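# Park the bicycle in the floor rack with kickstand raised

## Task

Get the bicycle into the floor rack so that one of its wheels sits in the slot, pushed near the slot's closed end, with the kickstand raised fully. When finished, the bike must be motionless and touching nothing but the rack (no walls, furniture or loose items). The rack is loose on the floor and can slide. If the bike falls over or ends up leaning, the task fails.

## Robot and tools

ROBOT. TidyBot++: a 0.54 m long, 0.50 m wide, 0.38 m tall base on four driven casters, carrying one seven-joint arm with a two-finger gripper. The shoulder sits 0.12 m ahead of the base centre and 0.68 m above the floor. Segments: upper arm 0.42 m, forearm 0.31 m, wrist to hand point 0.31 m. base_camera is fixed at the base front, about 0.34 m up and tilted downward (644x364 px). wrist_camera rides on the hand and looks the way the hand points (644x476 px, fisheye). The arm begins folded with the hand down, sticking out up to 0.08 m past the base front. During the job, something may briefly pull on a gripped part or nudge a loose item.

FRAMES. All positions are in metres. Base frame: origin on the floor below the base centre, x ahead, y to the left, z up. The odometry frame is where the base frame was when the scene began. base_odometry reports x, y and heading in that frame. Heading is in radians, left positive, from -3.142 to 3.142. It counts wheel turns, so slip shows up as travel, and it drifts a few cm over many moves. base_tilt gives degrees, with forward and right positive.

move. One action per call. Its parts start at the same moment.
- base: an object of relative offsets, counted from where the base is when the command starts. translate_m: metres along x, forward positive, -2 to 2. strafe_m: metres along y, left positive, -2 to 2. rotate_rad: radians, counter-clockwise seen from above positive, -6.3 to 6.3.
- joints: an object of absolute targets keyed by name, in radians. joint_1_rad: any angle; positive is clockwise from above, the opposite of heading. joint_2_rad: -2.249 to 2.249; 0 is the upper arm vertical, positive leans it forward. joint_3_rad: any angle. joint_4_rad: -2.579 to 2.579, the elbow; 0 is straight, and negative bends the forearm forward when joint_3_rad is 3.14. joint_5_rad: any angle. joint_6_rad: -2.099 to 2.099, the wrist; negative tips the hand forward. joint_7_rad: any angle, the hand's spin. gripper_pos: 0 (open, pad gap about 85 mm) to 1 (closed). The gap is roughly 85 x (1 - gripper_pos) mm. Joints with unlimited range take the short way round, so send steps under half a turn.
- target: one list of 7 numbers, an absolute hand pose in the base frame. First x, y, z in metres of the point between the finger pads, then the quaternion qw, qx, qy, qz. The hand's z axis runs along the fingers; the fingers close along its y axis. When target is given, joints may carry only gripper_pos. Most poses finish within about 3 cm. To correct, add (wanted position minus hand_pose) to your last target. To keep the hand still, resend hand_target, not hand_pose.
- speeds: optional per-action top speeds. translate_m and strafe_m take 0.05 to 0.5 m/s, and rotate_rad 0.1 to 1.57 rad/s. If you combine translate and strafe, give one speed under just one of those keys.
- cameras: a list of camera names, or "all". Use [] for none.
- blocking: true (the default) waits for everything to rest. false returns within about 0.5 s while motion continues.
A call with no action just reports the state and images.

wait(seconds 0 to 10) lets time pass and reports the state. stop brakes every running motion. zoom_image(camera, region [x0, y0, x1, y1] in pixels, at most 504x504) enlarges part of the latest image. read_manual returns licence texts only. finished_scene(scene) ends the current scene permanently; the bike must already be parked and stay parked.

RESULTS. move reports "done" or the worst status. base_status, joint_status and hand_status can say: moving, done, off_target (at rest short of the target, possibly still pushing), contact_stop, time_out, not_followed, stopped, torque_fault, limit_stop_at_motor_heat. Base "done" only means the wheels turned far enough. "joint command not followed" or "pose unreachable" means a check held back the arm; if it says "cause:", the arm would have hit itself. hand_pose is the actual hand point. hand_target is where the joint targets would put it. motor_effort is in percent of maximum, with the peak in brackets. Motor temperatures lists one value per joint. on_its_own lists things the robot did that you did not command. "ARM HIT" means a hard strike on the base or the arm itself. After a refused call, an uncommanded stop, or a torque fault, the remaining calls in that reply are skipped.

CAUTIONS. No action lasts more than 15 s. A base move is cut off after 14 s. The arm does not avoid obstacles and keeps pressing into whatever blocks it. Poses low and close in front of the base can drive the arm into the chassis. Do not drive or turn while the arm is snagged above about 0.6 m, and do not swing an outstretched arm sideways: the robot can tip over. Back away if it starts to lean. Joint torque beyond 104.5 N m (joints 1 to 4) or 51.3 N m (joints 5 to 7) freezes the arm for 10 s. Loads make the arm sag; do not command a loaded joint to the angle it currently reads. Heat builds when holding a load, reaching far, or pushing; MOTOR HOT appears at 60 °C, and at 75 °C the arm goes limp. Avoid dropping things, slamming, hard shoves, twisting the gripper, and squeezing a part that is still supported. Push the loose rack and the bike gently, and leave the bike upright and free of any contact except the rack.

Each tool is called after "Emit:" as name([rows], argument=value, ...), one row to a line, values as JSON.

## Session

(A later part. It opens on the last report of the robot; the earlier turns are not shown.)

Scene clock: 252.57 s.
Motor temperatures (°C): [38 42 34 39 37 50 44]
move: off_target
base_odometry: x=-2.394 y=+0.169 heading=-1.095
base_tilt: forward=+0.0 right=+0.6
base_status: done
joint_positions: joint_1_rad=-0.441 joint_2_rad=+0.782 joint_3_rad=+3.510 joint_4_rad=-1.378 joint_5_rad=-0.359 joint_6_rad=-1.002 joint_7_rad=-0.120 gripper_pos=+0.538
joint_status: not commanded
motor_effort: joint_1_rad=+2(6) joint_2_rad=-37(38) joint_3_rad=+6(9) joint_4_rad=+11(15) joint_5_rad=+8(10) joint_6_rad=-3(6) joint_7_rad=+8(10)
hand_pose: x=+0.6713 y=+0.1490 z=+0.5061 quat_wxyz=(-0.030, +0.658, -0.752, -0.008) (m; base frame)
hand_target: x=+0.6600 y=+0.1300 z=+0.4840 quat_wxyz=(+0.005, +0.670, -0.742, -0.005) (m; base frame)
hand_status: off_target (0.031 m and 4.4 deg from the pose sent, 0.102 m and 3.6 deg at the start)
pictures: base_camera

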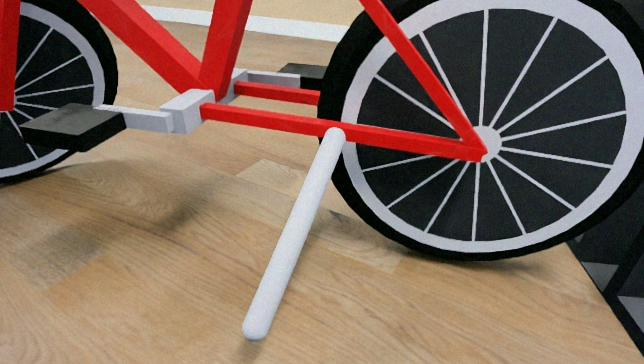

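Emit:
move(base={"strafe_m": -0.05, "translate_m": -0.007}, speeds={"strafe_m": 0.1})

Emit:
zoom_image(camera="base_camera", region=[444, 60, 644, 350])

Scene clock: 254.47 s.
Motor temperatures (°C): [38 42 34 39 37 50 44]
move: done
base_odometry: x=-2.441 y=+0.152 heading=-1.095
base_tilt: forward=+0.0 right=+0.6
base_status: done
joint_positions: joint_1_rad=-0.463 joint_2_rad=+0.792 joint_3_rad=+3.499 joint_4_rad=-1.356 joint_5_rad=-0.370 joint_6_rad=-0.979 joint_7_rad=-0.137 gripper_pos=+0.538
joint_status: not commanded
motor_effort: joint_1_rad=+4(8) joint_2_rad=-39(41) joint_3_rad=+6(10) joint_4_rad=+8(11) joint_5_rad=+10(14) joint_6_rad=-8(13) joint_7_rad=+11(12)
hand_pose: x=+0.6812 y=+0.1726 z=+0.5069 quat_wxyz=(-0.047, +0.662, -0.748, -0.004) (m; base frame)
hand_target: x=+0.6600 y=+0.1300 z=+0.4840 quat_wxyz=(+0.005, +0.670, -0.742, -0.005) (m; base frame)
hand_status: not commanded
pictures: base_camera, wrist_camera
camera_calibration:
wrist_camera: T_world_to_cam=[[-0.993445, 0.107304, -0.0393931, 0.671758], [0.102094, 0.98794, 0.116415, -0.244446], [0.0514098, 0.11163, -0.992419, 0.59051], [0, 0, 0, 1]] pos_world=[0.661953, 0.103497, 0.640953]

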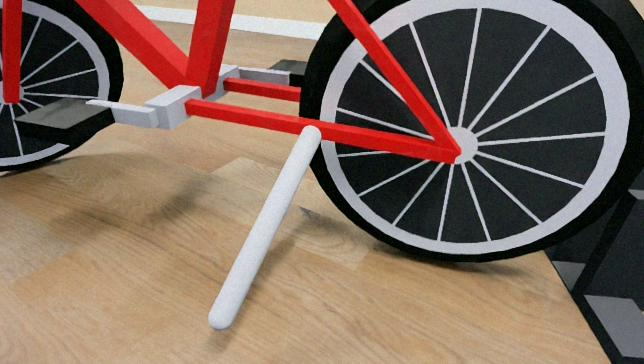

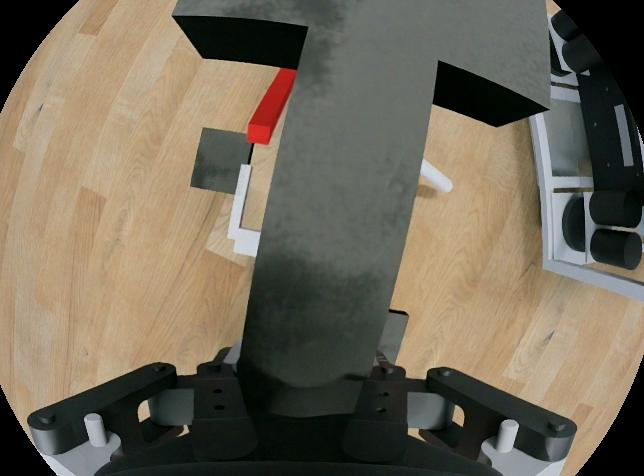

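Scaled by 1.738.

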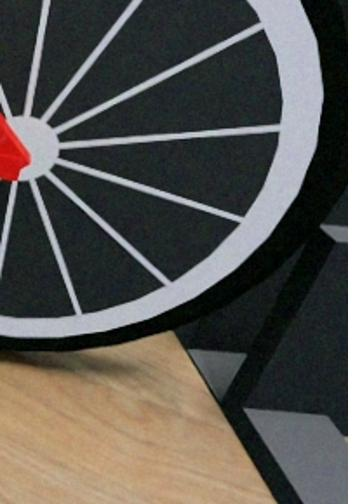

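Emit:
move(base={"strafe_m": 0.13, "translate_m": 0.013}, speeds={"strafe_m": 0.1})

Scene clock: 257.37 s.
Motor temperatures (°C): [38 42 34 39 37 50 44]
move: done
base_odometry: x=-2.320 y=+0.200 heading=-1.095
base_tilt: forward=+0.0 right=+0.6
base_status: done
joint_positions: joint_1_rad=-0.427 joint_2_rad=+0.780 joint_3_rad=+3.530 joint_4_rad=-1.377 joint_5_rad=-0.317 joint_6_rad=-1.043 joint_7_rad=-0.094 gripper_pos=+0.563
joint_status: not commanded
motor_effort: joint_1_rad=-3(5) joint_2_rad=-29(40) joint_3_rad=-1(7) joint_4_rad=+13(15) joint_5_rad=-9(12) joint_6_rad=+7(13) joint_7_rad=-3(11)
hand_pose: x=+0.6640 y=+0.1208 z=+0.5086 quat_wxyz=(-0.002, +0.666, -0.746, +0.000) (m; base frame)
hand_target: x=+0.6600 y=+0.1300 z=+0.4840 quat_wxyz=(+0.005, +0.670, -0.742, -0.005) (m; base frame)
hand_status: not commanded
pictures: base_camera, wrist_camera
camera_calibration:
wrist_camera: T_world_to_cam=[[-0.995119, 0.09744, 0.0155899, 0.634646], [0.0980487, 0.994175, 0.0447591, -0.153344], [-0.0111378, 0.0460692, -0.998876, 0.651594], [0, 0, 0, 1]] pos_world=[0.653841, 0.0605923, 0.647831]

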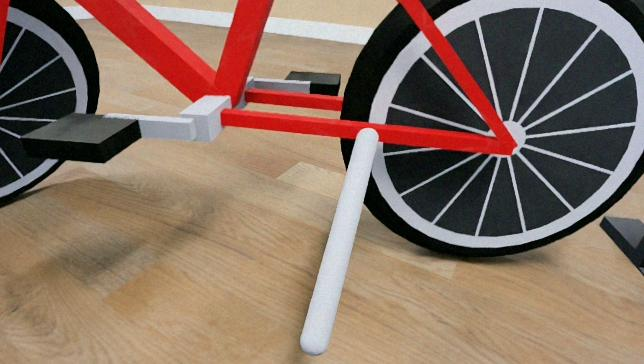

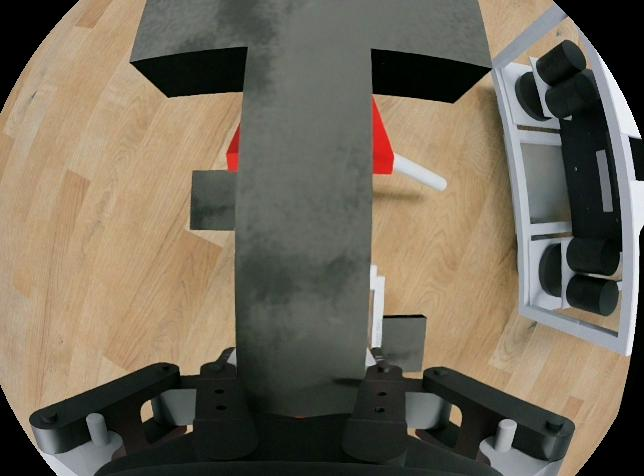

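Emit:
move(base={"translate_m": -0.045}, target=[0.660, 0.13, 0.485, -0.045, 0.676, -0.733, 0.044], speeds={"translate_m": 0.1}, cameras=[])

Emit:
move(base={"translate_m": -0.045}, target=[0.655, 0.13, 0.478, -0.09, 0.682, -0.723, 0.088], speeds={"translate_m": 0.1}, cameras=[])

Emit:
move(target=[0.635, 0.135, 0.472, -0.095, 0.682, -0.723, 0.092], cameras=["base_camera"])

Scene clock: 258.67 s.
Motor temperatures (°C): [38 42 34 39 37 50 44]
move: off_target
base_odometry: x=-2.340 y=+0.241 heading=-1.095
base_tilt: forward=+0.0 right=+0.6
base_status: done
joint_positions: joint_1_rad=-0.487 joint_2_rad=+0.713 joint_3_rad=+3.567 joint_4_rad=-1.542 joint_5_rad=-0.327 joint_6_rad=-0.855 joint_7_rad=-0.093 gripper_pos=+0.566
joint_status: not commanded
motor_effort: joint_1_rad=-2(3) joint_2_rad=-26(31) joint_3_rad=+1(2) joint_4_rad=+13(13) joint_5_rad=+1(9) joint_6_rad=+4(7) joint_7_rad=+4(4)
hand_pose: x=+0.6554 y=+0.1168 z=+0.5066 quat_wxyz=(-0.035, +0.659, -0.750, +0.038) (m; base frame)
hand_target: x=+0.6600 y=+0.1300 z=+0.4850 quat_wxyz=(-0.045, +0.677, -0.734, +0.044) (m; base frame)
hand_status: off_target (0.026 m and 3.0 deg from the pose sent, 0.026 m and 7.3 deg at the start)
pictures: none
No camera images: "cameras" was empty.

Scene clock: 259.77 s.
Motor temperatures (°C): [38 42 34 39 37 50 44]
move: off_target
base_odometry: x=-2.361 y=+0.281 heading=-1.096
base_tilt: forward=+0.0 right=+0.6
base_status: done
joint_positions: joint_1_rad=-0.557 joint_2_rad=+0.669 joint_3_rad=+3.637 joint_4_rad=-1.726 joint_5_rad=-0.425 joint_6_rad=-0.625 joint_7_rad=-0.022 gripper_pos=+0.566
joint_status: not commanded
motor_effort: joint_1_rad=-3(3) joint_2_rad=-21(29) joint_3_rad=-1(2) joint_4_rad=+15(15) joint_5_rad=+1(2) joint_6_rad=+5(5) joint_7_rad=+7(7)
hand_pose: x=+0.6484 y=+0.1085 z=+0.4969 quat_wxyz=(-0.081, +0.646, -0.755, +0.078) (m; base frame)
hand_target: x=+0.6550 y=+0.1300 z=+0.4780 quat_wxyz=(-0.090, +0.681, -0.722, +0.088) (m; base frame)
hand_status: off_target (0.029 m and 5.7 deg from the pose sent, 0.032 m and 9.4 deg at the start)
pictures: none
No camera images: "cameras" was empty.

Scene clock: 260.63 s.
Motor temperatures (°C): [38 42 34 39 37 50 44]
move: off_target
base_odometry: x=-2.361 y=+0.281 heading=-1.096
base_tilt: forward=+0.0 right=+0.6
base_status: not commanded
joint_positions: joint_1_rad=-0.592 joint_2_rad=+0.647 joint_3_rad=+3.658 joint_4_rad=-1.803 joint_5_rad=-0.467 joint_6_rad=-0.550 joint_7_rad=+0.018 gripper_pos=+0.567
joint_status: not commanded
motor_effort: joint_1_rad=-4(5) joint_2_rad=-20(22) joint_3_rad=-1(2) joint_4_rad=+12(15) joint_5_rad=+2(2) joint_6_rad=+5(7) joint_7_rad=+6(7)
hand_pose: x=+0.6368 y=+0.1088 z=+0.4946 quat_wxyz=(-0.092, +0.646, -0.753, +0.088) (m; base frame)
hand_target: x=+0.6350 y=+0.1350 z=+0.4720 quat_wxyz=(-0.095, +0.680, -0.721, +0.092) (m; base frame)
hand_status: off_target (0.035 m and 5.4 deg from the pose sent, 0.039 m and 6.0 deg at the start)
pictures: base_camera

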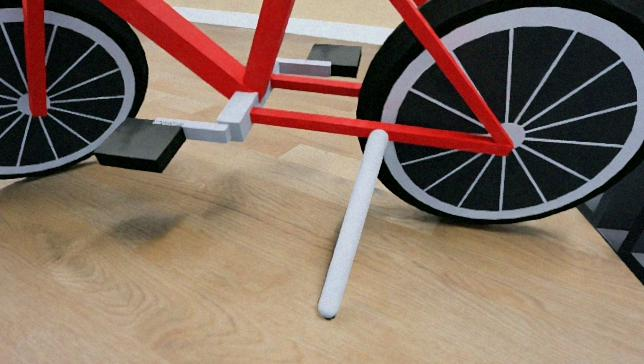

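Emit:
move(target=[0.615, 0.135, 0.468, -0.100, 0.682, -0.722, 0.097], cameras=["base_camera"])

Scene clock: 261.87 s.
Motor temperatures (°C): [38 42 34 39 37 50 44]
move: off_target
base_odometry: x=-2.361 y=+0.281 heading=-1.096
base_tilt: forward=+0.0 right=+0.6
base_status: not commanded
joint_positions: joint_1_rad=-0.623 joint_2_rad=+0.629 joint_3_rad=+3.668 joint_4_rad=-1.855 joint_5_rad=-0.509 joint_6_rad=-0.489 joint_7_rad=+0.093 gripper_pos=+0.568
joint_status: not commanded
motor_effort: joint_1_rad=-4(6) joint_2_rad=-18(20) joint_3_rad=-1(2) joint_4_rad=+6(13) joint_5_rad=-1(2) joint_6_rad=+6(6) joint_7_rad=+2(6)
hand_pose: x=+0.6310 y=+0.1153 z=+0.4953 quat_wxyz=(-0.105, +0.662, -0.735, +0.098) (m; base frame)
hand_target: x=+0.6150 y=+0.1350 z=+0.4680 quat_wxyz=(-0.100, +0.680, -0.720, +0.097) (m; base frame)
hand_status: off_target (0.037 m and 2.8 deg from the pose sent, 0.043 m and 5.6 deg at the start)
pictures: base_camera

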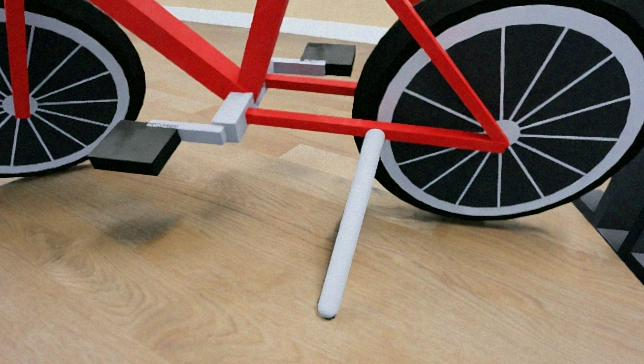

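Emit:
move(joints={"gripper_pos": 0.42}, cameras=[])

Emit:
move(joints={"gripper_pos": 0.0}, cameras=[])

Emit:
move(target=[0.60, 0.12, 0.59, -0.09, 0.68, -0.723, 0.09], cameras=[])

Emit:
move(target=[0.60, -0.10, 0.68, 0, 0.7071, -0.7071, 0])

Scene clock: 262.73 s.
Motor temperatures (°C): [38 42 34 39 37 50 44]
move: done
base_odometry: x=-2.360 y=+0.281 heading=-1.096
base_tilt: forward=+0.0 right=+0.6
base_status: not commanded
joint_positions: joint_1_rad=-0.640 joint_2_rad=+0.651 joint_3_rad=+3.668 joint_4_rad=-1.867 joint_5_rad=-0.509 joint_6_rad=-0.435 joint_7_rad=+0.105 gripper_pos=+0.420
joint_status: all done
motor_effort: joint_1_rad=-3(5) joint_2_rad=-30(32) joint_3_rad=+1(4) joint_4_rad=+8(10) joint_5_rad=-1(3) joint_6_rad=-1(6) joint_7_rad=+1(2)
hand_pose: x=+0.6353 y=+0.1165 z=+0.4859 quat_wxyz=(-0.105, +0.671, -0.725, +0.115) (m; base frame)
hand_target: x=+0.6150 y=+0.1350 z=+0.4680 quat_wxyz=(-0.100, +0.680, -0.720, +0.097) (m; base frame)
hand_status: not commanded
pictures: none
No camera images: "cameras" was empty.

Scene clock: 263.50 s.
Motor temperatures (°C): [38 42 34 39 37 50 44]
move: done
base_odometry: x=-2.360 y=+0.281 heading=-1.096
base_tilt: forward=+0.0 right=+0.6
base_status: not commanded
joint_positions: joint_1_rad=-0.650 joint_2_rad=+0.652 joint_3_rad=+3.664 joint_4_rad=-1.889 joint_5_rad=-0.509 joint_6_rad=-0.435 joint_7_rad=+0.105 gripper_pos=+0.000
joint_status: all done
motor_effort: joint_1_rad=+0(2) joint_2_rad=-32(33) joint_3_rad=+5(5) joint_4_rad=+11(12) joint_5_rad=+0(2) joint_6_rad=+2(3) joint_7_rad=+1(1)
hand_pose: x=+0.6222 y=+0.1186 z=+0.4792 quat_wxyz=(-0.097, +0.675, -0.724, +0.109) (m; base frame)
hand_target: x=+0.6150 y=+0.1350 z=+0.4680 quat_wxyz=(-0.100, +0.680, -0.720, +0.097) (m; base frame)
hand_status: not commanded
pictures: none
No camera images: "cameras" was empty.

Scene clock: 265.10 s.
Motor temperatures (°C): [38 42 34 39 37 50 44]
move: off_target
base_odometry: x=-2.360 y=+0.281 heading=-1.096
base_tilt: forward=+0.0 right=+0.6
base_status: not commanded
joint_positions: joint_1_rad=-0.635 joint_2_rad=+0.427 joint_3_rad=+3.616 joint_4_rad=-1.797 joint_5_rad=-0.237 joint_6_rad=-0.678 joint_7_rad=-0.122 gripper_pos=+0.000
joint_status: not commanded
motor_effort: joint_1_rad=+0(1) joint_2_rad=-29(35) joint_3_rad=+3(5) joint_4_rad=+15(16) joint_5_rad=-1(2) joint_6_rad=+2(3) joint_7_rad=+1(1)
hand_pose: x=+0.6129 y=+0.1309 z=+0.5872 quat_wxyz=(-0.114, +0.678, -0.720, +0.092) (m; base frame)
hand_target: x=+0.6000 y=+0.1200 z=+0.5900 quat_wxyz=(-0.090, +0.680, -0.723, +0.090) (m; base frame)
hand_status: off_target (0.017 m and 2.8 deg from the pose sent, 0.113 m and 2.3 deg at the start)
pictures: none
No camera images: "cameras" was empty.

Scene clock: 267.30 s.
Motor temperatures (°C): [38 42 34 39 37 50 44]
move: off_target
base_odometry: x=-2.360 y=+0.281 heading=-1.096
base_tilt: forward=+0.0 right=+0.6
base_status: not commanded
joint_positions: joint_1_rad=-0.019 joint_2_rad=+0.437 joint_3_rad=+3.506 joint_4_rad=-1.356 joint_5_rad=-0.217 joint_6_rad=-1.308 joint_7_rad=+0.290 gripper_pos=+0.000
joint_status: not commanded
motor_effort: joint_1_rad=+0(2) joint_2_rad=-32(32) joint_3_rad=+2(4) joint_4_rad=+17(17) joint_5_rad=-2(3) joint_6_rad=+1(3) joint_7_rad=+1(1)
hand_pose: x=+0.6181 y=-0.0895 z=+0.6905 quat_wxyz=(-0.043, +0.682, -0.730, +0.017) (m; base frame)
hand_target: x=+0.6000 y=-0.1000 z=+0.6800 quat_wxyz=(+0.000, +0.707, -0.707, +0.000) (m; base frame)
hand_status: off_target (0.023 m and 6.5 deg from the pose sent, 0.249 m and 17.2 deg at the start)
pictures: base_camera, wrist_camera
camera_calibration:
wrist_camera: T_world_to_cam=[[-0.996378, 0.0536408, -0.0659827, 0.659781], [0.0483701, 0.995697, 0.0790374, 0.0593088], [0.0699384, 0.0755596, -0.994686, 0.792121], [0, 0, 0, 1]] pos_world=[0.599122, -0.154297, 0.826758]

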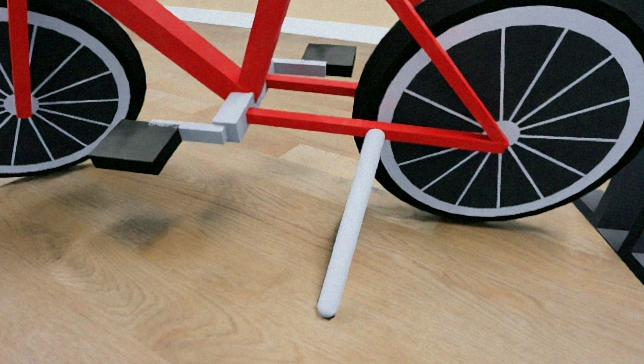

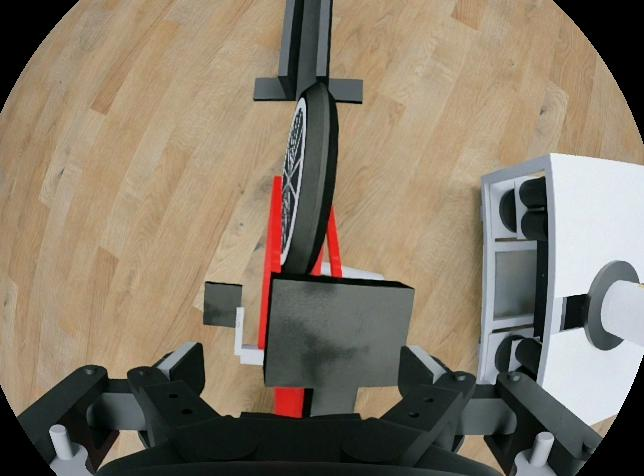

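Emit:
zoom_image(camera="wrist_camera", region=[220, 0, 400, 140])

Emit:
zoom_image(camera="wrist_camera", region=[220, 140, 400, 300])

Scaled by 2.800.

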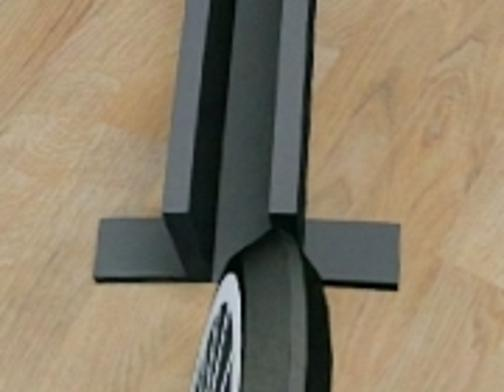

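Scaled by 2.800.

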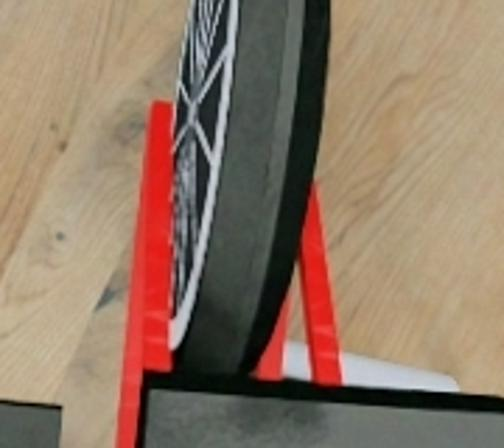

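Emit:
zoom_image(camera="base_camera", region=[524, 100, 644, 300])

Scaled by 2.520.

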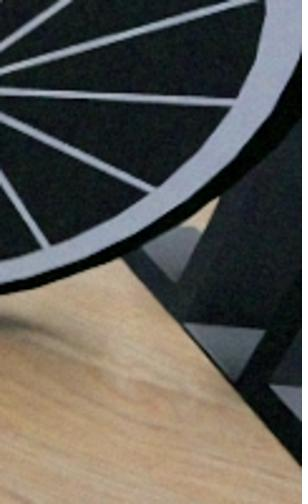

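Emit:
zoom_image(camera="base_camera", region=[380, 100, 580, 260])

Scaled by 2.520.

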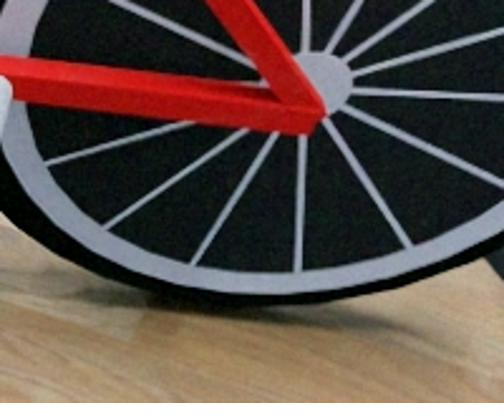

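Emit:
move(target=[0.53, -0.24, 0.42, 0, 0.7071, -0.7071, 0], cameras=["wrist_camera"])

Emit:
zoom_image(camera="wrist_camera", region=[120, 60, 420, 360])

Scene clock: 271.43 s.
Motor temperatures (°C): [38 42 34 39 37 50 44]
move: off_target
base_odometry: x=-2.360 y=+0.281 heading=-1.096
base_tilt: forward=+0.0 right=+0.6
base_status: not commanded
joint_positions: joint_1_rad=+0.300 joint_2_rad=+0.770 joint_3_rad=+3.501 joint_4_rad=-1.749 joint_5_rad=-0.326 joint_6_rad=-0.723 joint_7_rad=+0.823 gripper_pos=+0.000
joint_status: not commanded
motor_effort: joint_1_rad=+0(2) joint_2_rad=-35(40) joint_3_rad=+4(4) joint_4_rad=+10(16) joint_5_rad=-1(2) joint_6_rad=+0(1) joint_7_rad=+0(1)
hand_pose: x=+0.5156 y=-0.2434 z=+0.4283 quat_wxyz=(+0.021, +0.708, -0.706, -0.015) (m; base frame)
hand_target: x=+0.5300 y=-0.2400 z=+0.4200 quat_wxyz=(+0.000, +0.707, -0.707, +0.000) (m; base frame)
hand_status: off_target (0.017 m and 3.0 deg from the pose sent, 0.322 m and 6.5 deg at the start)
pictures: wrist_camera
camera_calibration:
wrist_camera: T_world_to_cam=[[-0.997468, -0.0167557, 0.0691217, 0.474186], [-0.0144119, 0.999309, 0.0342697, 0.290596], [-0.0696481, 0.0331868, -0.997019, 0.612705], [0, 0, 0, 1]] pos_world=[0.519847, -0.302784, 0.568144]

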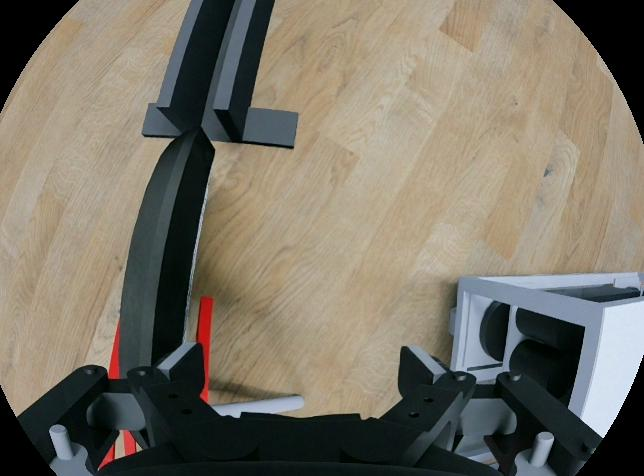

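Scaled by 1.680.

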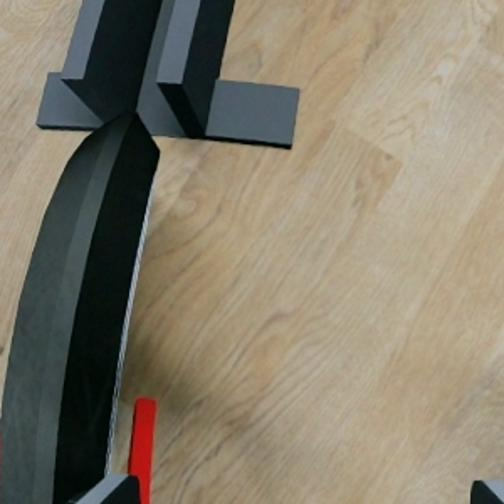

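Emit:
move(base={"strafe_m": -0.25}, speeds={"strafe_m": 0.3}, joints={"gripper_pos": 0.4}, cameras=["base_camera"])

Emit:
move(target=[0.598, -0.31, 0.26, 0, 0.6626, -0.749, 0], cameras=["wrist_camera"])

Scene clock: 274.30 s.
Motor temperatures (°C): [38 42 34 39 37 50 44]
move: done
base_odometry: x=-2.583 y=+0.167 heading=-1.096
base_tilt: forward=+0.0 right=+0.6
base_status: done
joint_positions: joint_1_rad=+0.308 joint_2_rad=+0.770 joint_3_rad=+3.497 joint_4_rad=-1.749 joint_5_rad=-0.329 joint_6_rad=-0.717 joint_7_rad=+0.825 gripper_pos=+0.400
joint_status: all done
motor_effort: joint_1_rad=+0(3) joint_2_rad=-35(36) joint_3_rad=+4(5) joint_4_rad=+10(11) joint_5_rad=-1(2) joint_6_rad=+0(1) joint_7_rad=+1(1)
hand_pose: x=+0.5160 y=-0.2456 z=+0.4278 quat_wxyz=(+0.019, +0.706, -0.708, -0.013) (m; base frame)
hand_target: x=+0.5300 y=-0.2400 z=+0.4200 quat_wxyz=(+0.000, +0.707, -0.707, +0.000) (m; base frame)
hand_status: not commanded
pictures: base_camera

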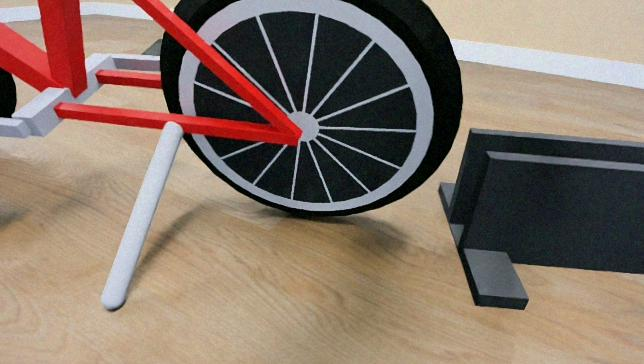

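Scene clock: 275.93 s.
Motor temperatures (°C): [38 42 34 39 37 50 44]
move: off_target
base_odometry: x=-2.583 y=+0.167 heading=-1.096
base_tilt: forward=+0.0 right=+0.6
base_status: not commanded
joint_positions: joint_1_rad=+0.410 joint_2_rad=+1.211 joint_3_rad=+3.447 joint_4_rad=-1.355 joint_5_rad=-0.390 joint_6_rad=-0.693 joint_7_rad=+0.820 gripper_pos=+0.400
joint_status: not commanded
motor_effort: joint_1_rad=+0(1) joint_2_rad=-44(47) joint_3_rad=+4(5) joint_4_rad=+9(10) joint_5_rad=-1(2) joint_6_rad=+0(1) joint_7_rad=+0(1)
hand_pose: x=+0.5751 y=-0.3088 z=+0.2655 quat_wxyz=(+0.027, +0.698, -0.715, -0.024) (m; base frame)
hand_target: x=+0.5980 y=-0.3100 z=+0.2600 quat_wxyz=(+0.000, +0.663, -0.749, +0.000) (m; base frame)
hand_status: off_target (0.024 m and 7.0 deg from the pose sent, 0.198 m and 7.3 deg at the start)
pictures: wrist_camera
camera_calibration:
wrist_camera: T_world_to_cam=[[-0.995927, 0.00829531, 0.0897837, 0.545057], [0.0116345, 0.999257, 0.036732, 0.346723], [-0.0894123, 0.037627, -0.995284, 0.469047], [0, 0, 0, 1]] pos_world=[0.580741, -0.368636, 0.405161]

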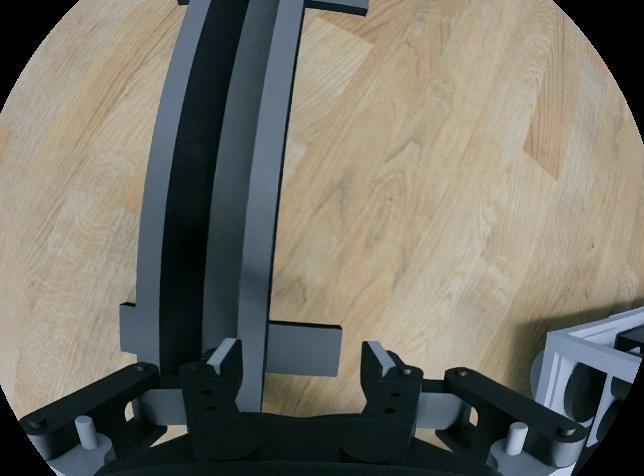

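Emit:
zoom_image(camera="base_camera", region=[420, 110, 580, 330])

This scene's latest camera images include none from base_camera. They are from: wrist_camera. base_camera's image comes with the result of a call that names it in "cameras".

Emit:
move(cameras=["base_camera"])

Emit:
zoom_image(camera="base_camera", region=[420, 110, 580, 330])

Emit:
zoom_image(camera="base_camera", region=[160, 0, 480, 240])

Scene clock: 276.63 s.
Motor temperatures (°C): [38 42 34 39 37 50 44]
base_odometry: x=-2.583 y=+0.167 heading=-1.096
base_tilt: forward=+0.0 right=+0.7
base_status: not commanded
joint_positions: joint_1_rad=+0.410 joint_2_rad=+1.211 joint_3_rad=+3.447 joint_4_rad=-1.354 joint_5_rad=-0.391 joint_6_rad=-0.693 joint_7_rad=+0.820 gripper_pos=+0.400
joint_status: not commanded
motor_effort: joint_1_rad=+0(1) joint_2_rad=-44(47) joint_3_rad=+4(5) joint_4_rad=+8(10) joint_5_rad=-1(2) joint_6_rad=+0(1) joint_7_rad=+0(1)
hand_pose: x=+0.5755 y=-0.3088 z=+0.2656 quat_wxyz=(+0.027, +0.698, -0.715, -0.024) (m; base frame)
hand_target: x=+0.5980 y=-0.3100 z=+0.2600 quat_wxyz=(+0.000, +0.663, -0.749, +0.000) (m; base frame)
hand_status: off_target (0.023 m and 7.0 deg from the pose sent, 0.198 m and 7.3 deg at the start)
pictures: base_camera

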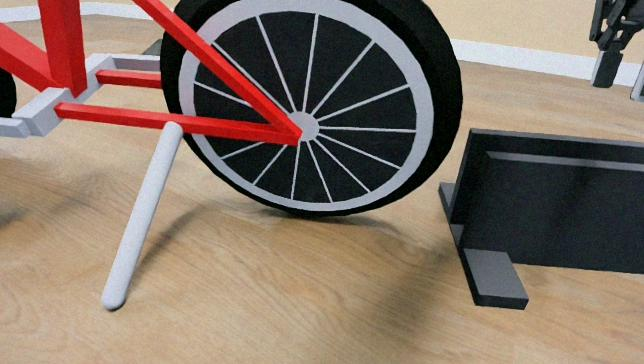

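Scaled by 2.291.

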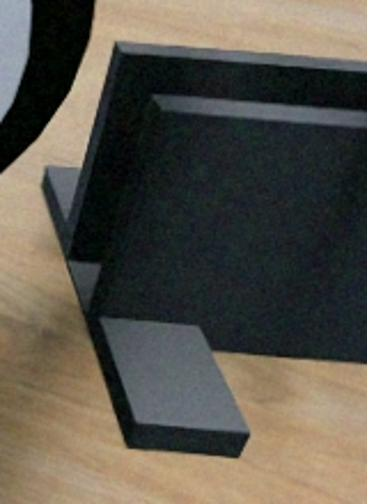

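Scaled by 1.575.

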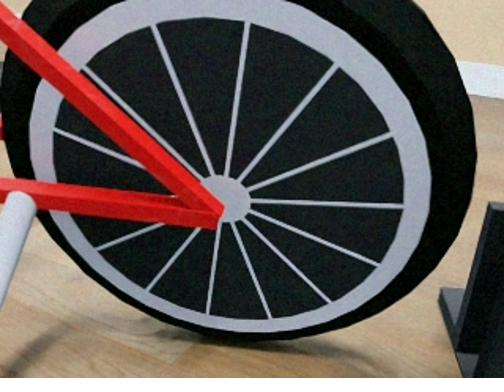

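Emit:
move(target=[0.634, -0.31, 0.215, 0, 0.6626, -0.749, 0], cameras=["wrist_camera"])

Scene clock: 278.33 s.
Motor temperatures (°C): [38 42 34 39 37 50 44]
move: off_target
base_odometry: x=-2.583 y=+0.167 heading=-1.096
base_tilt: forward=+0.0 right=+0.7
base_status: not commanded
joint_positions: joint_1_rad=+0.410 joint_2_rad=+1.341 joint_3_rad=+3.434 joint_4_rad=-1.161 joint_5_rad=-0.391 joint_6_rad=-0.693 joint_7_rad=+0.737 gripper_pos=+0.400
joint_status: not commanded
motor_effort: joint_1_rad=+0(1) joint_2_rad=-47(49) joint_3_rad=+4(4) joint_4_rad=+10(10) joint_5_rad=-1(2) joint_6_rad=+0(0) joint_7_rad=+1(1)
hand_pose: x=+0.6259 y=-0.3225 z=+0.2229 quat_wxyz=(+0.019, +0.689, -0.724, +0.004) (m; base frame)
hand_target: x=+0.6340 y=-0.3100 z=+0.2150 quat_wxyz=(+0.000, +0.663, -0.749, +0.000) (m; base frame)
hand_status: off_target (0.017 m and 4.7 deg from the pose sent, 0.077 m and 7.0 deg at the start)
pictures: wrist_camera
camera_calibration:
wrist_camera: T_world_to_cam=[[-0.998648, 0.0353821, 0.0380783, 0.621488], [0.0357342, 0.999324, 0.00860611, 0.352635], [-0.0377481, 0.00995517, -0.999238, 0.391256], [0, 0, 0, 1]] pos_world=[0.622815, -0.378281, 0.364257]

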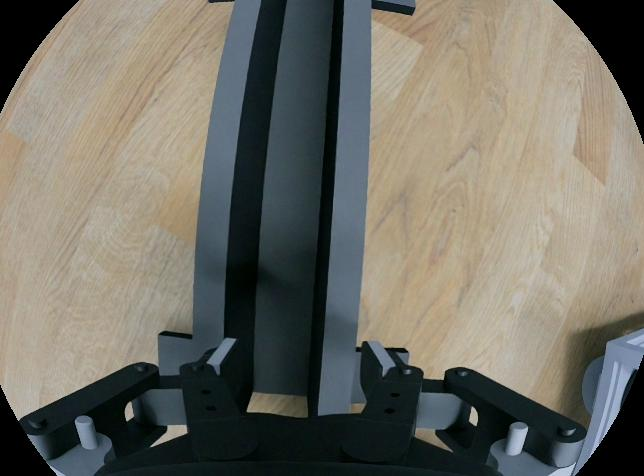

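Emit:
move(target=[0.612, -0.30, 0.185, 0, 0.6626, -0.749, 0], cameras=["wrist_camera"])

Scene clock: 279.33 s.
Motor temperatures (°C): [38 42 34 39 37 50 44]
move: off_target
base_odometry: x=-2.583 y=+0.167 heading=-1.096
base_tilt: forward=+0.0 right=+0.6
base_status: not commanded
joint_positions: joint_1_rad=+0.410 joint_2_rad=+1.372 joint_3_rad=+3.422 joint_4_rad=-1.217 joint_5_rad=-0.411 joint_6_rad=-0.634 joint_7_rad=+0.737 gripper_pos=+0.400
joint_status: not commanded
motor_effort: joint_1_rad=+0(1) joint_2_rad=-46(48) joint_3_rad=+3(4) joint_4_rad=+8(10) joint_5_rad=-1(2) joint_6_rad=+0(0) joint_7_rad=+1(1)
hand_pose: x=+0.6017 y=-0.3088 z=+0.1944 quat_wxyz=(+0.022, +0.680, -0.733, -0.008) (m; base frame)
hand_target: x=+0.6120 y=-0.3000 z=+0.1850 quat_wxyz=(+0.000, +0.663, -0.749, +0.000) (m; base frame)
hand_status: off_target (0.016 m and 3.8 deg from the pose sent, 0.046 m and 4.7 deg at the start)
pictures: wrist_camera
camera_calibration:
wrist_camera: T_world_to_cam=[[-0.996319, 0.0611419, 0.0600873, 0.600233], [0.0625075, 0.997821, 0.0211151, 0.321064], [-0.0586654, 0.0247933, -0.99797, 0.378663], [0, 0, 0, 1]] pos_world=[0.600168, -0.366452, 0.335048]

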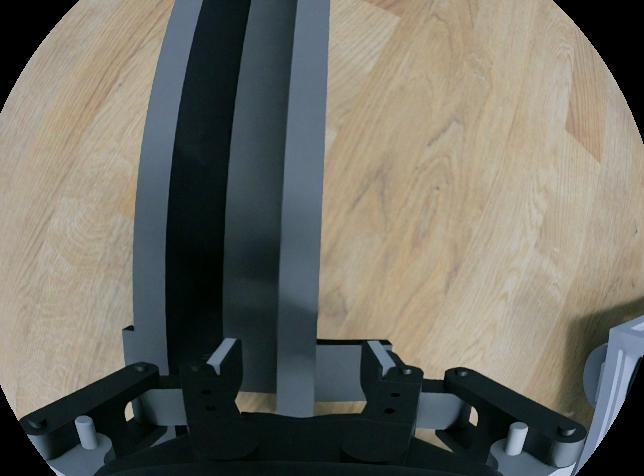

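Emit:
move(target=[0.613, -0.30, 0.140, 0, 0.6626, -0.749, 0], cameras=["wrist_camera"])

Emit:
move(joints={"gripper_pos": 0.85}, cameras=["wrist_camera"])

Scene clock: 280.60 s.
Motor temperatures (°C): [38 42 34 39 37 50 44]
move: off_target
base_odometry: x=-2.583 y=+0.167 heading=-1.096
base_tilt: forward=+0.0 right=+0.7
base_status: not commanded
joint_positions: joint_1_rad=+0.410 joint_2_rad=+1.475 joint_3_rad=+3.412 joint_4_rad=-1.149 joint_5_rad=-0.415 joint_6_rad=-0.618 joint_7_rad=+0.737 gripper_pos=+0.400
joint_status: not commanded
motor_effort: joint_1_rad=+0(1) joint_2_rad=-46(49) joint_3_rad=+3(4) joint_4_rad=+8(9) joint_5_rad=-1(2) joint_6_rad=+0(1) joint_7_rad=+1(1)
hand_pose: x=+0.5955 y=-0.3004 z=+0.1451 quat_wxyz=(+0.025, +0.686, -0.727, -0.019) (m; base frame)
hand_target: x=+0.6130 y=-0.3000 z=+0.1400 quat_wxyz=(+0.000, +0.663, -0.749, +0.000) (m; base frame)
hand_status: off_target (0.018 m and 5.2 deg from the pose sent, 0.056 m and 3.8 deg at the start)
pictures: wrist_camera
camera_calibration:
wrist_camera: T_world_to_cam=[[-0.995865, 0.0428128, 0.0801303, 0.587847], [0.0454144, 0.998489, 0.0309302, 0.323008], [-0.078685, 0.0344414, -0.996304, 0.343518], [0, 0, 0, 1]] pos_world=[0.597776, -0.359518, 0.285153]

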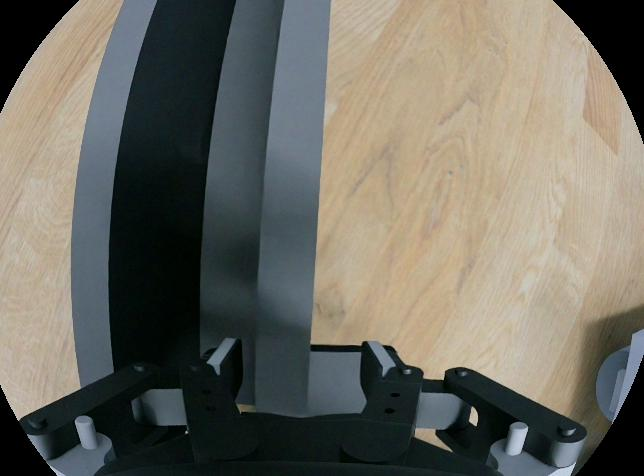

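Scene clock: 281.43 s.
Motor temperatures (°C): [38 42 34 39 37 50 44]
move: off_target
base_odometry: x=-2.583 y=+0.167 heading=-1.096
base_tilt: forward=+0.0 right=+0.6
base_status: not commanded
joint_positions: joint_1_rad=+0.413 joint_2_rad=+1.474 joint_3_rad=+3.408 joint_4_rad=-1.144 joint_5_rad=-0.429 joint_6_rad=-0.612 joint_7_rad=+0.737 gripper_pos=+0.806
joint_status: gripper_pos off_target (ended at +0.806, target +0.850)
motor_effort: joint_1_rad=-1(2) joint_2_rad=-42(46) joint_3_rad=+3(5) joint_4_rad=+9(12) joint_5_rad=+0(3) joint_6_rad=+1(3) joint_7_rad=+1(3)
hand_pose: x=+0.6023 y=-0.3008 z=+0.1461 quat_wxyz=(+0.018, +0.681, -0.732, -0.014) (m; base frame)
hand_target: x=+0.6130 y=-0.3000 z=+0.1400 quat_wxyz=(+0.000, +0.663, -0.749, +0.000) (m; base frame)
hand_status: not commanded
pictures: wrist_camera
camera_calibration:
wrist_camera: T_world_to_cam=[[-0.996472, 0.0560702, 0.0624419, 0.601426], [0.0582406, 0.99774, 0.0334981, 0.314736], [-0.0604225, 0.0370166, -0.997486, 0.334953], [0, 0, 0, 1]] pos_world=[0.601213, -0.360146, 0.286014]

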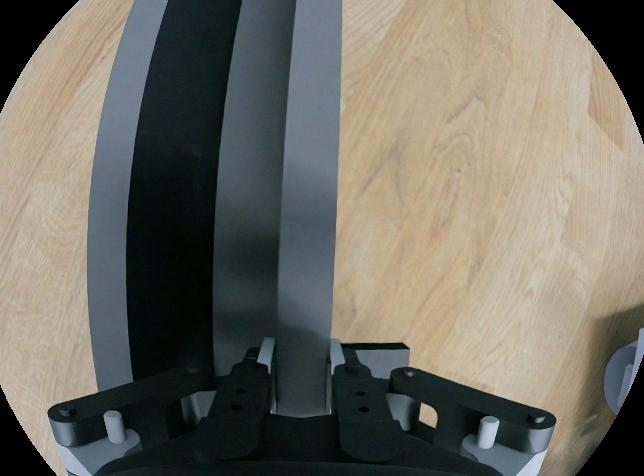

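Emit:
move(base={"translate_m": 0.032, "strafe_m": 0.015}, speeds={"translate_m": 0.1}, cameras=["wrist_camera"])

Emit:
move(joints={"gripper_pos": 0.4}, cameras=[])

Emit:
move(target=[0.55, -0.29, 0.36, 0, 0.6626, -0.749, 0])

Emit:
zoom_image(camera="base_camera", region=[420, 110, 580, 330])

Emit:
zoom_image(camera="base_camera", region=[160, 0, 480, 240])

Scene clock: 282.43 s.
Motor temperatures (°C): [38 42 34 39 37 50 44]
move: done
base_odometry: x=-2.555 y=+0.145 heading=-1.096
base_tilt: forward=+0.0 right=+0.6
base_status: done
joint_positions: joint_1_rad=+0.428 joint_2_rad=+1.471 joint_3_rad=+3.408 joint_4_rad=-1.154 joint_5_rad=-0.432 joint_6_rad=-0.605 joint_7_rad=+0.737 gripper_pos=+0.806
joint_status: not commanded
motor_effort: joint_1_rad=-4(4) joint_2_rad=-43(45) joint_3_rad=+1(3) joint_4_rad=+9(12) joint_5_rad=+0(4) joint_6_rad=-1(4) joint_7_rad=+2(3)
hand_pose: x=+0.5954 y=-0.3075 z=+0.1461 quat_wxyz=(+0.019, +0.674, -0.738, -0.014) (m; base frame)
hand_target: x=+0.6130 y=-0.3000 z=+0.1400 quat_wxyz=(+0.000, +0.663, -0.749, +0.000) (m; base frame)
hand_status: not commanded
pictures: wrist_camera
camera_calibration:
wrist_camera: T_world_to_cam=[[-0.995107, 0.0761798, 0.0629224, 0.600269], [0.0783562, 0.996383, 0.0328747, 0.309575], [-0.0601904, 0.0376442, -0.997477, 0.334897], [0, 0, 0, 1]] pos_world=[0.593232, -0.366791, 0.286104]

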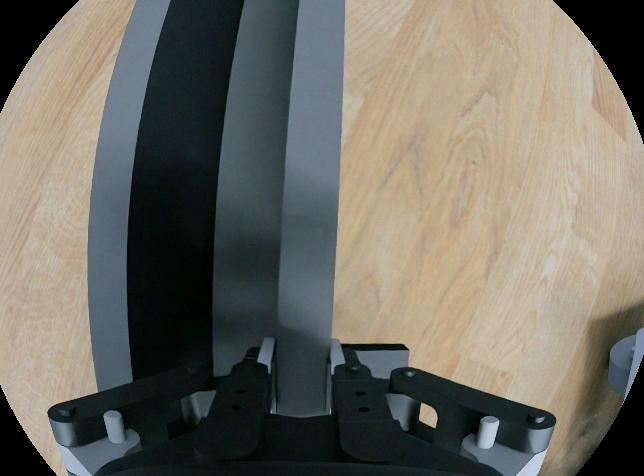

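Scene clock: 283.23 s.
Motor temperatures (°C): [38 42 34 39 37 50 44]
move: done
base_odometry: x=-2.555 y=+0.145 heading=-1.096
base_tilt: forward=+0.0 right=+0.7
base_status: not commanded
joint_positions: joint_1_rad=+0.426 joint_2_rad=+1.473 joint_3_rad=+3.406 joint_4_rad=-1.152 joint_5_rad=-0.432 joint_6_rad=-0.604 joint_7_rad=+0.737 gripper_pos=+0.400
joint_status: all done
motor_effort: joint_1_rad=+0(3) joint_2_rad=-46(47) joint_3_rad=+3(4) joint_4_rad=+8(9) joint_5_rad=-1(2) joint_6_rad=+0(2) joint_7_rad=+1(3)
hand_pose: x=+0.5963 y=-0.3059 z=+0.1450 quat_wxyz=(+0.018, +0.675, -0.738, -0.014) (m; base frame)
hand_target: x=+0.6130 y=-0.3000 z=+0.1400 quat_wxyz=(+0.000, +0.663, -0.749, +0.000) (m; base frame)
hand_status: not commanded
pictures: none
No camera images: "cameras" was empty.

Scene clock: 285.00 s.
Motor temperatures (°C): [38 42 34 39 37 50 44]
move: off_target
base_odometry: x=-2.555 y=+0.145 heading=-1.096
base_tilt: forward=+0.0 right=+0.6
base_status: not commanded
joint_positions: joint_1_rad=+0.416 joint_2_rad=+0.982 joint_3_rad=+3.451 joint_4_rad=-1.590 joint_5_rad=-0.432 joint_6_rad=-0.609 joint_7_rad=+0.782 gripper_pos=+0.400
joint_status: not commanded
motor_effort: joint_1_rad=+0(1) joint_2_rad=-40(48) joint_3_rad=+4(4) joint_4_rad=+9(10) joint_5_rad=-1(2) joint_6_rad=+0(1) joint_7_rad=+1(1)
hand_pose: x=+0.5546 y=-0.3025 z=+0.3485 quat_wxyz=(+0.003, +0.647, -0.763, +0.015) (m; base frame)
hand_target: x=+0.5500 y=-0.2900 z=+0.3600 quat_wxyz=(+0.000, +0.663, -0.749, +0.000) (m; base frame)
hand_status: off_target (0.018 m and 3.0 deg from the pose sent, 0.221 m and 3.2 deg at the start)
pictures: base_camera, wrist_camera
camera_calibration:
wrist_camera: T_world_to_cam=[[-0.988866, 0.148807, -0.0000911831, 0.586977], [0.148784, 0.988722, 0.0171104, 0.265242], [0.00263631, 0.0169064, -0.999854, 0.493805], [0, 0, 0, 1]] pos_world=[0.539676, -0.357946, 0.489248]

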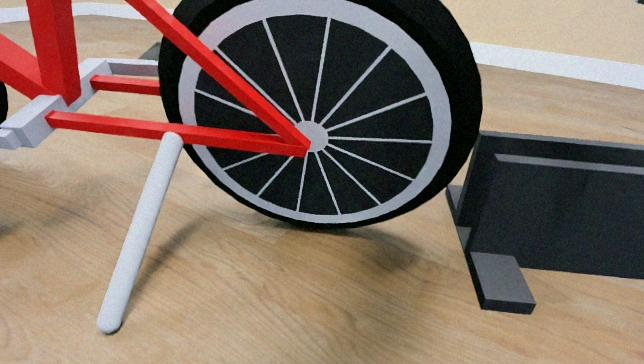

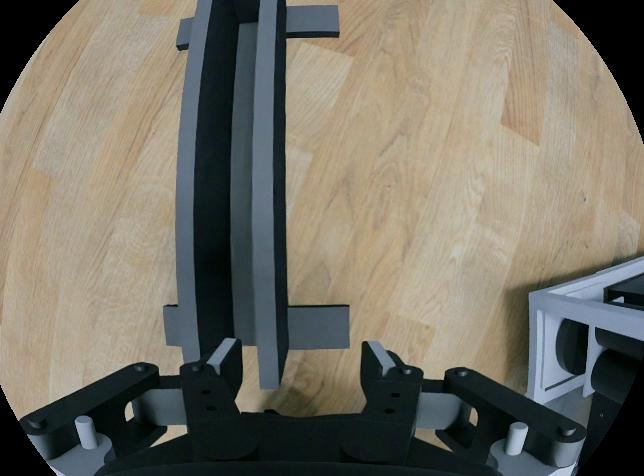

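Scaled by 2.291.

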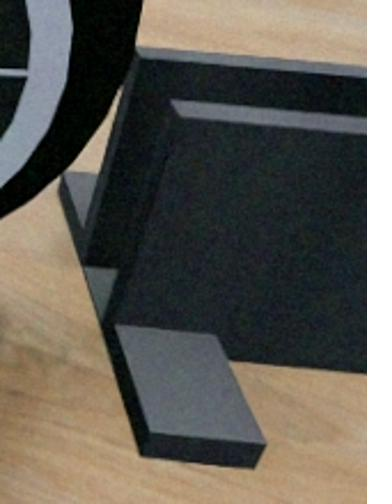

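Scaled by 1.575.

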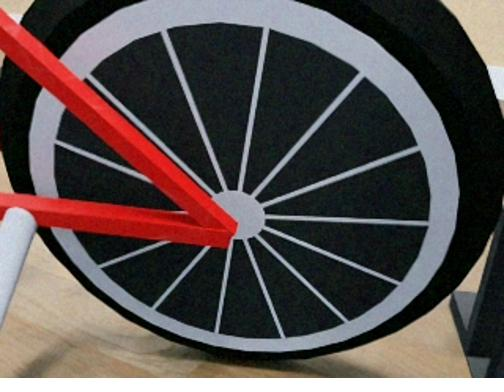

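Emit:
move(target=[0.56, -0.28, 0.64, 0, 0.6626, -0.749, 0], cameras=[])

Emit:
move(base={"strafe_m": 0.235, "translate_m": -0.032}, speeds={"strafe_m": 0.3}, target=[0.60, 0.05, 0.66, -0.085, 0.666, -0.737, 0.1])

Scene clock: 287.20 s.
Motor temperatures (°C): [38 42 34 39 37 50 44]
move: off_target
base_odometry: x=-2.555 y=+0.145 heading=-1.096
base_tilt: forward=+0.0 right=+0.6
base_status: not commanded
joint_positions: joint_1_rad=+0.357 joint_2_rad=+0.575 joint_3_rad=+3.520 joint_4_rad=-1.321 joint_5_rad=-0.280 joint_6_rad=-1.250 joint_7_rad=+0.661 gripper_pos=+0.400
joint_status: not commanded
motor_effort: joint_1_rad=+0(1) joint_2_rad=-36(44) joint_3_rad=+3(4) joint_4_rad=+16(16) joint_5_rad=-2(2) joint_6_rad=+1(1) joint_7_rad=+1(1)
hand_pose: x=+0.5822 y=-0.2768 z=+0.6332 quat_wxyz=(-0.034, +0.671, -0.741, +0.015) (m; base frame)
hand_target: x=+0.5600 y=-0.2800 z=+0.6400 quat_wxyz=(+0.000, +0.663, -0.749, +0.000) (m; base frame)
hand_status: off_target (0.023 m and 4.5 deg from the pose sent, 0.292 m and 3.0 deg at the start)
pictures: none
No camera images: "cameras" was empty.

Scene clock: 289.53 s.
Motor temperatures (°C): [38 42 34 39 37 50 44]
move: off_target
base_odometry: x=-2.360 y=+0.281 heading=-1.096
base_tilt: forward=+0.0 right=+0.6
base_status: done
joint_positions: joint_1_rad=-0.377 joint_2_rad=+0.312 joint_3_rad=+3.474 joint_4_rad=-1.693 joint_5_rad=-0.104 joint_6_rad=-0.958 joint_7_rad=-0.129 gripper_pos=+0.400
joint_status: not commanded
motor_effort: joint_1_rad=+0(5) joint_2_rad=-27(38) joint_3_rad=+1(5) joint_4_rad=+16(17) joint_5_rad=-1(4) joint_6_rad=+2(2) joint_7_rad=+1(1)
hand_pose: x=+0.5911 y=+0.0531 z=+0.6485 quat_wxyz=(-0.073, +0.663, -0.742, +0.066) (m; base frame)
hand_target: x=+0.6000 y=+0.0500 z=+0.6600 quat_wxyz=(-0.085, +0.665, -0.736, +0.100) (m; base frame)
hand_status: off_target (0.015 m and 4.1 deg from the pose sent, 0.328 m and 11.4 deg at the start)
pictures: base_camera, wrist_camera
camera_calibration:
wrist_camera: T_world_to_cam=[[-0.979415, 0.0958458, -0.177651, 0.682627], [0.0869601, 0.99457, 0.0571644, -0.0866745], [0.182166, 0.040539, -0.982432, 0.66899], [0, 0, 0, 1]] pos_world=[0.554245, -0.00634319, 0.783461]

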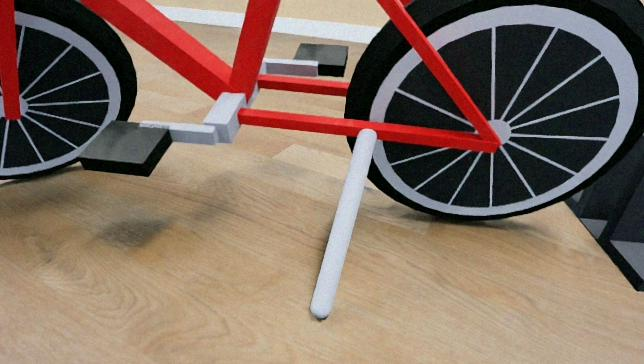

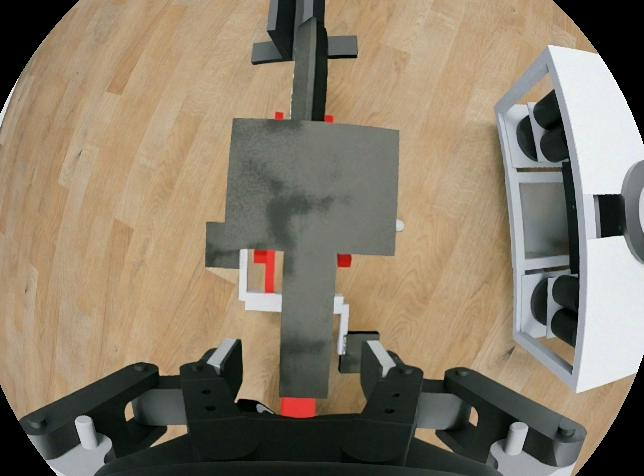

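Emit:
move(target=[0.615, 0.115, 0.555, -0.088, 0.673, -0.728, 0.097], cameras=["wrist_camera"])

Scene clock: 291.33 s.
Motor temperatures (°C): [38 42 34 39 37 50 44]
move: off_target
base_odometry: x=-2.360 y=+0.281 heading=-1.096
base_tilt: forward=+0.0 right=+0.6
base_status: not commanded
joint_positions: joint_1_rad=-0.637 joint_2_rad=+0.493 joint_3_rad=+3.648 joint_4_rad=-1.796 joint_5_rad=-0.215 joint_6_rad=-0.703 joint_7_rad=-0.127 gripper_pos=+0.400
joint_status: not commanded
motor_effort: joint_1_rad=+0(1) joint_2_rad=-30(32) joint_3_rad=+4(5) joint_4_rad=+14(16) joint_5_rad=-1(2) joint_6_rad=+2(2) joint_7_rad=+1(1)
hand_pose: x=+0.6048 y=+0.1074 z=+0.5576 quat_wxyz=(-0.066, +0.677, -0.727, +0.094) (m; base frame)
hand_target: x=+0.6150 y=+0.1150 z=+0.5550 quat_wxyz=(-0.088, +0.673, -0.728, +0.097) (m; base frame)
hand_status: off_target (0.013 m and 2.6 deg from the pose sent, 0.115 m and 4.4 deg at the start)
pictures: wrist_camera
camera_calibration:
wrist_camera: T_world_to_cam=[[-0.976724, 0.050689, -0.208427, 0.695007], [0.0509302, 0.998693, 0.00421259, -0.0857715], [0.208368, -0.00650068, -0.978029, 0.561756], [0, 0, 0, 1]] pos_world=[0.566146, 0.054082, 0.694632]

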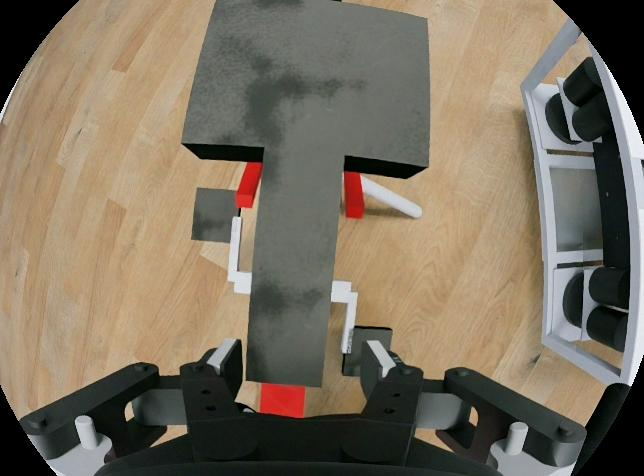

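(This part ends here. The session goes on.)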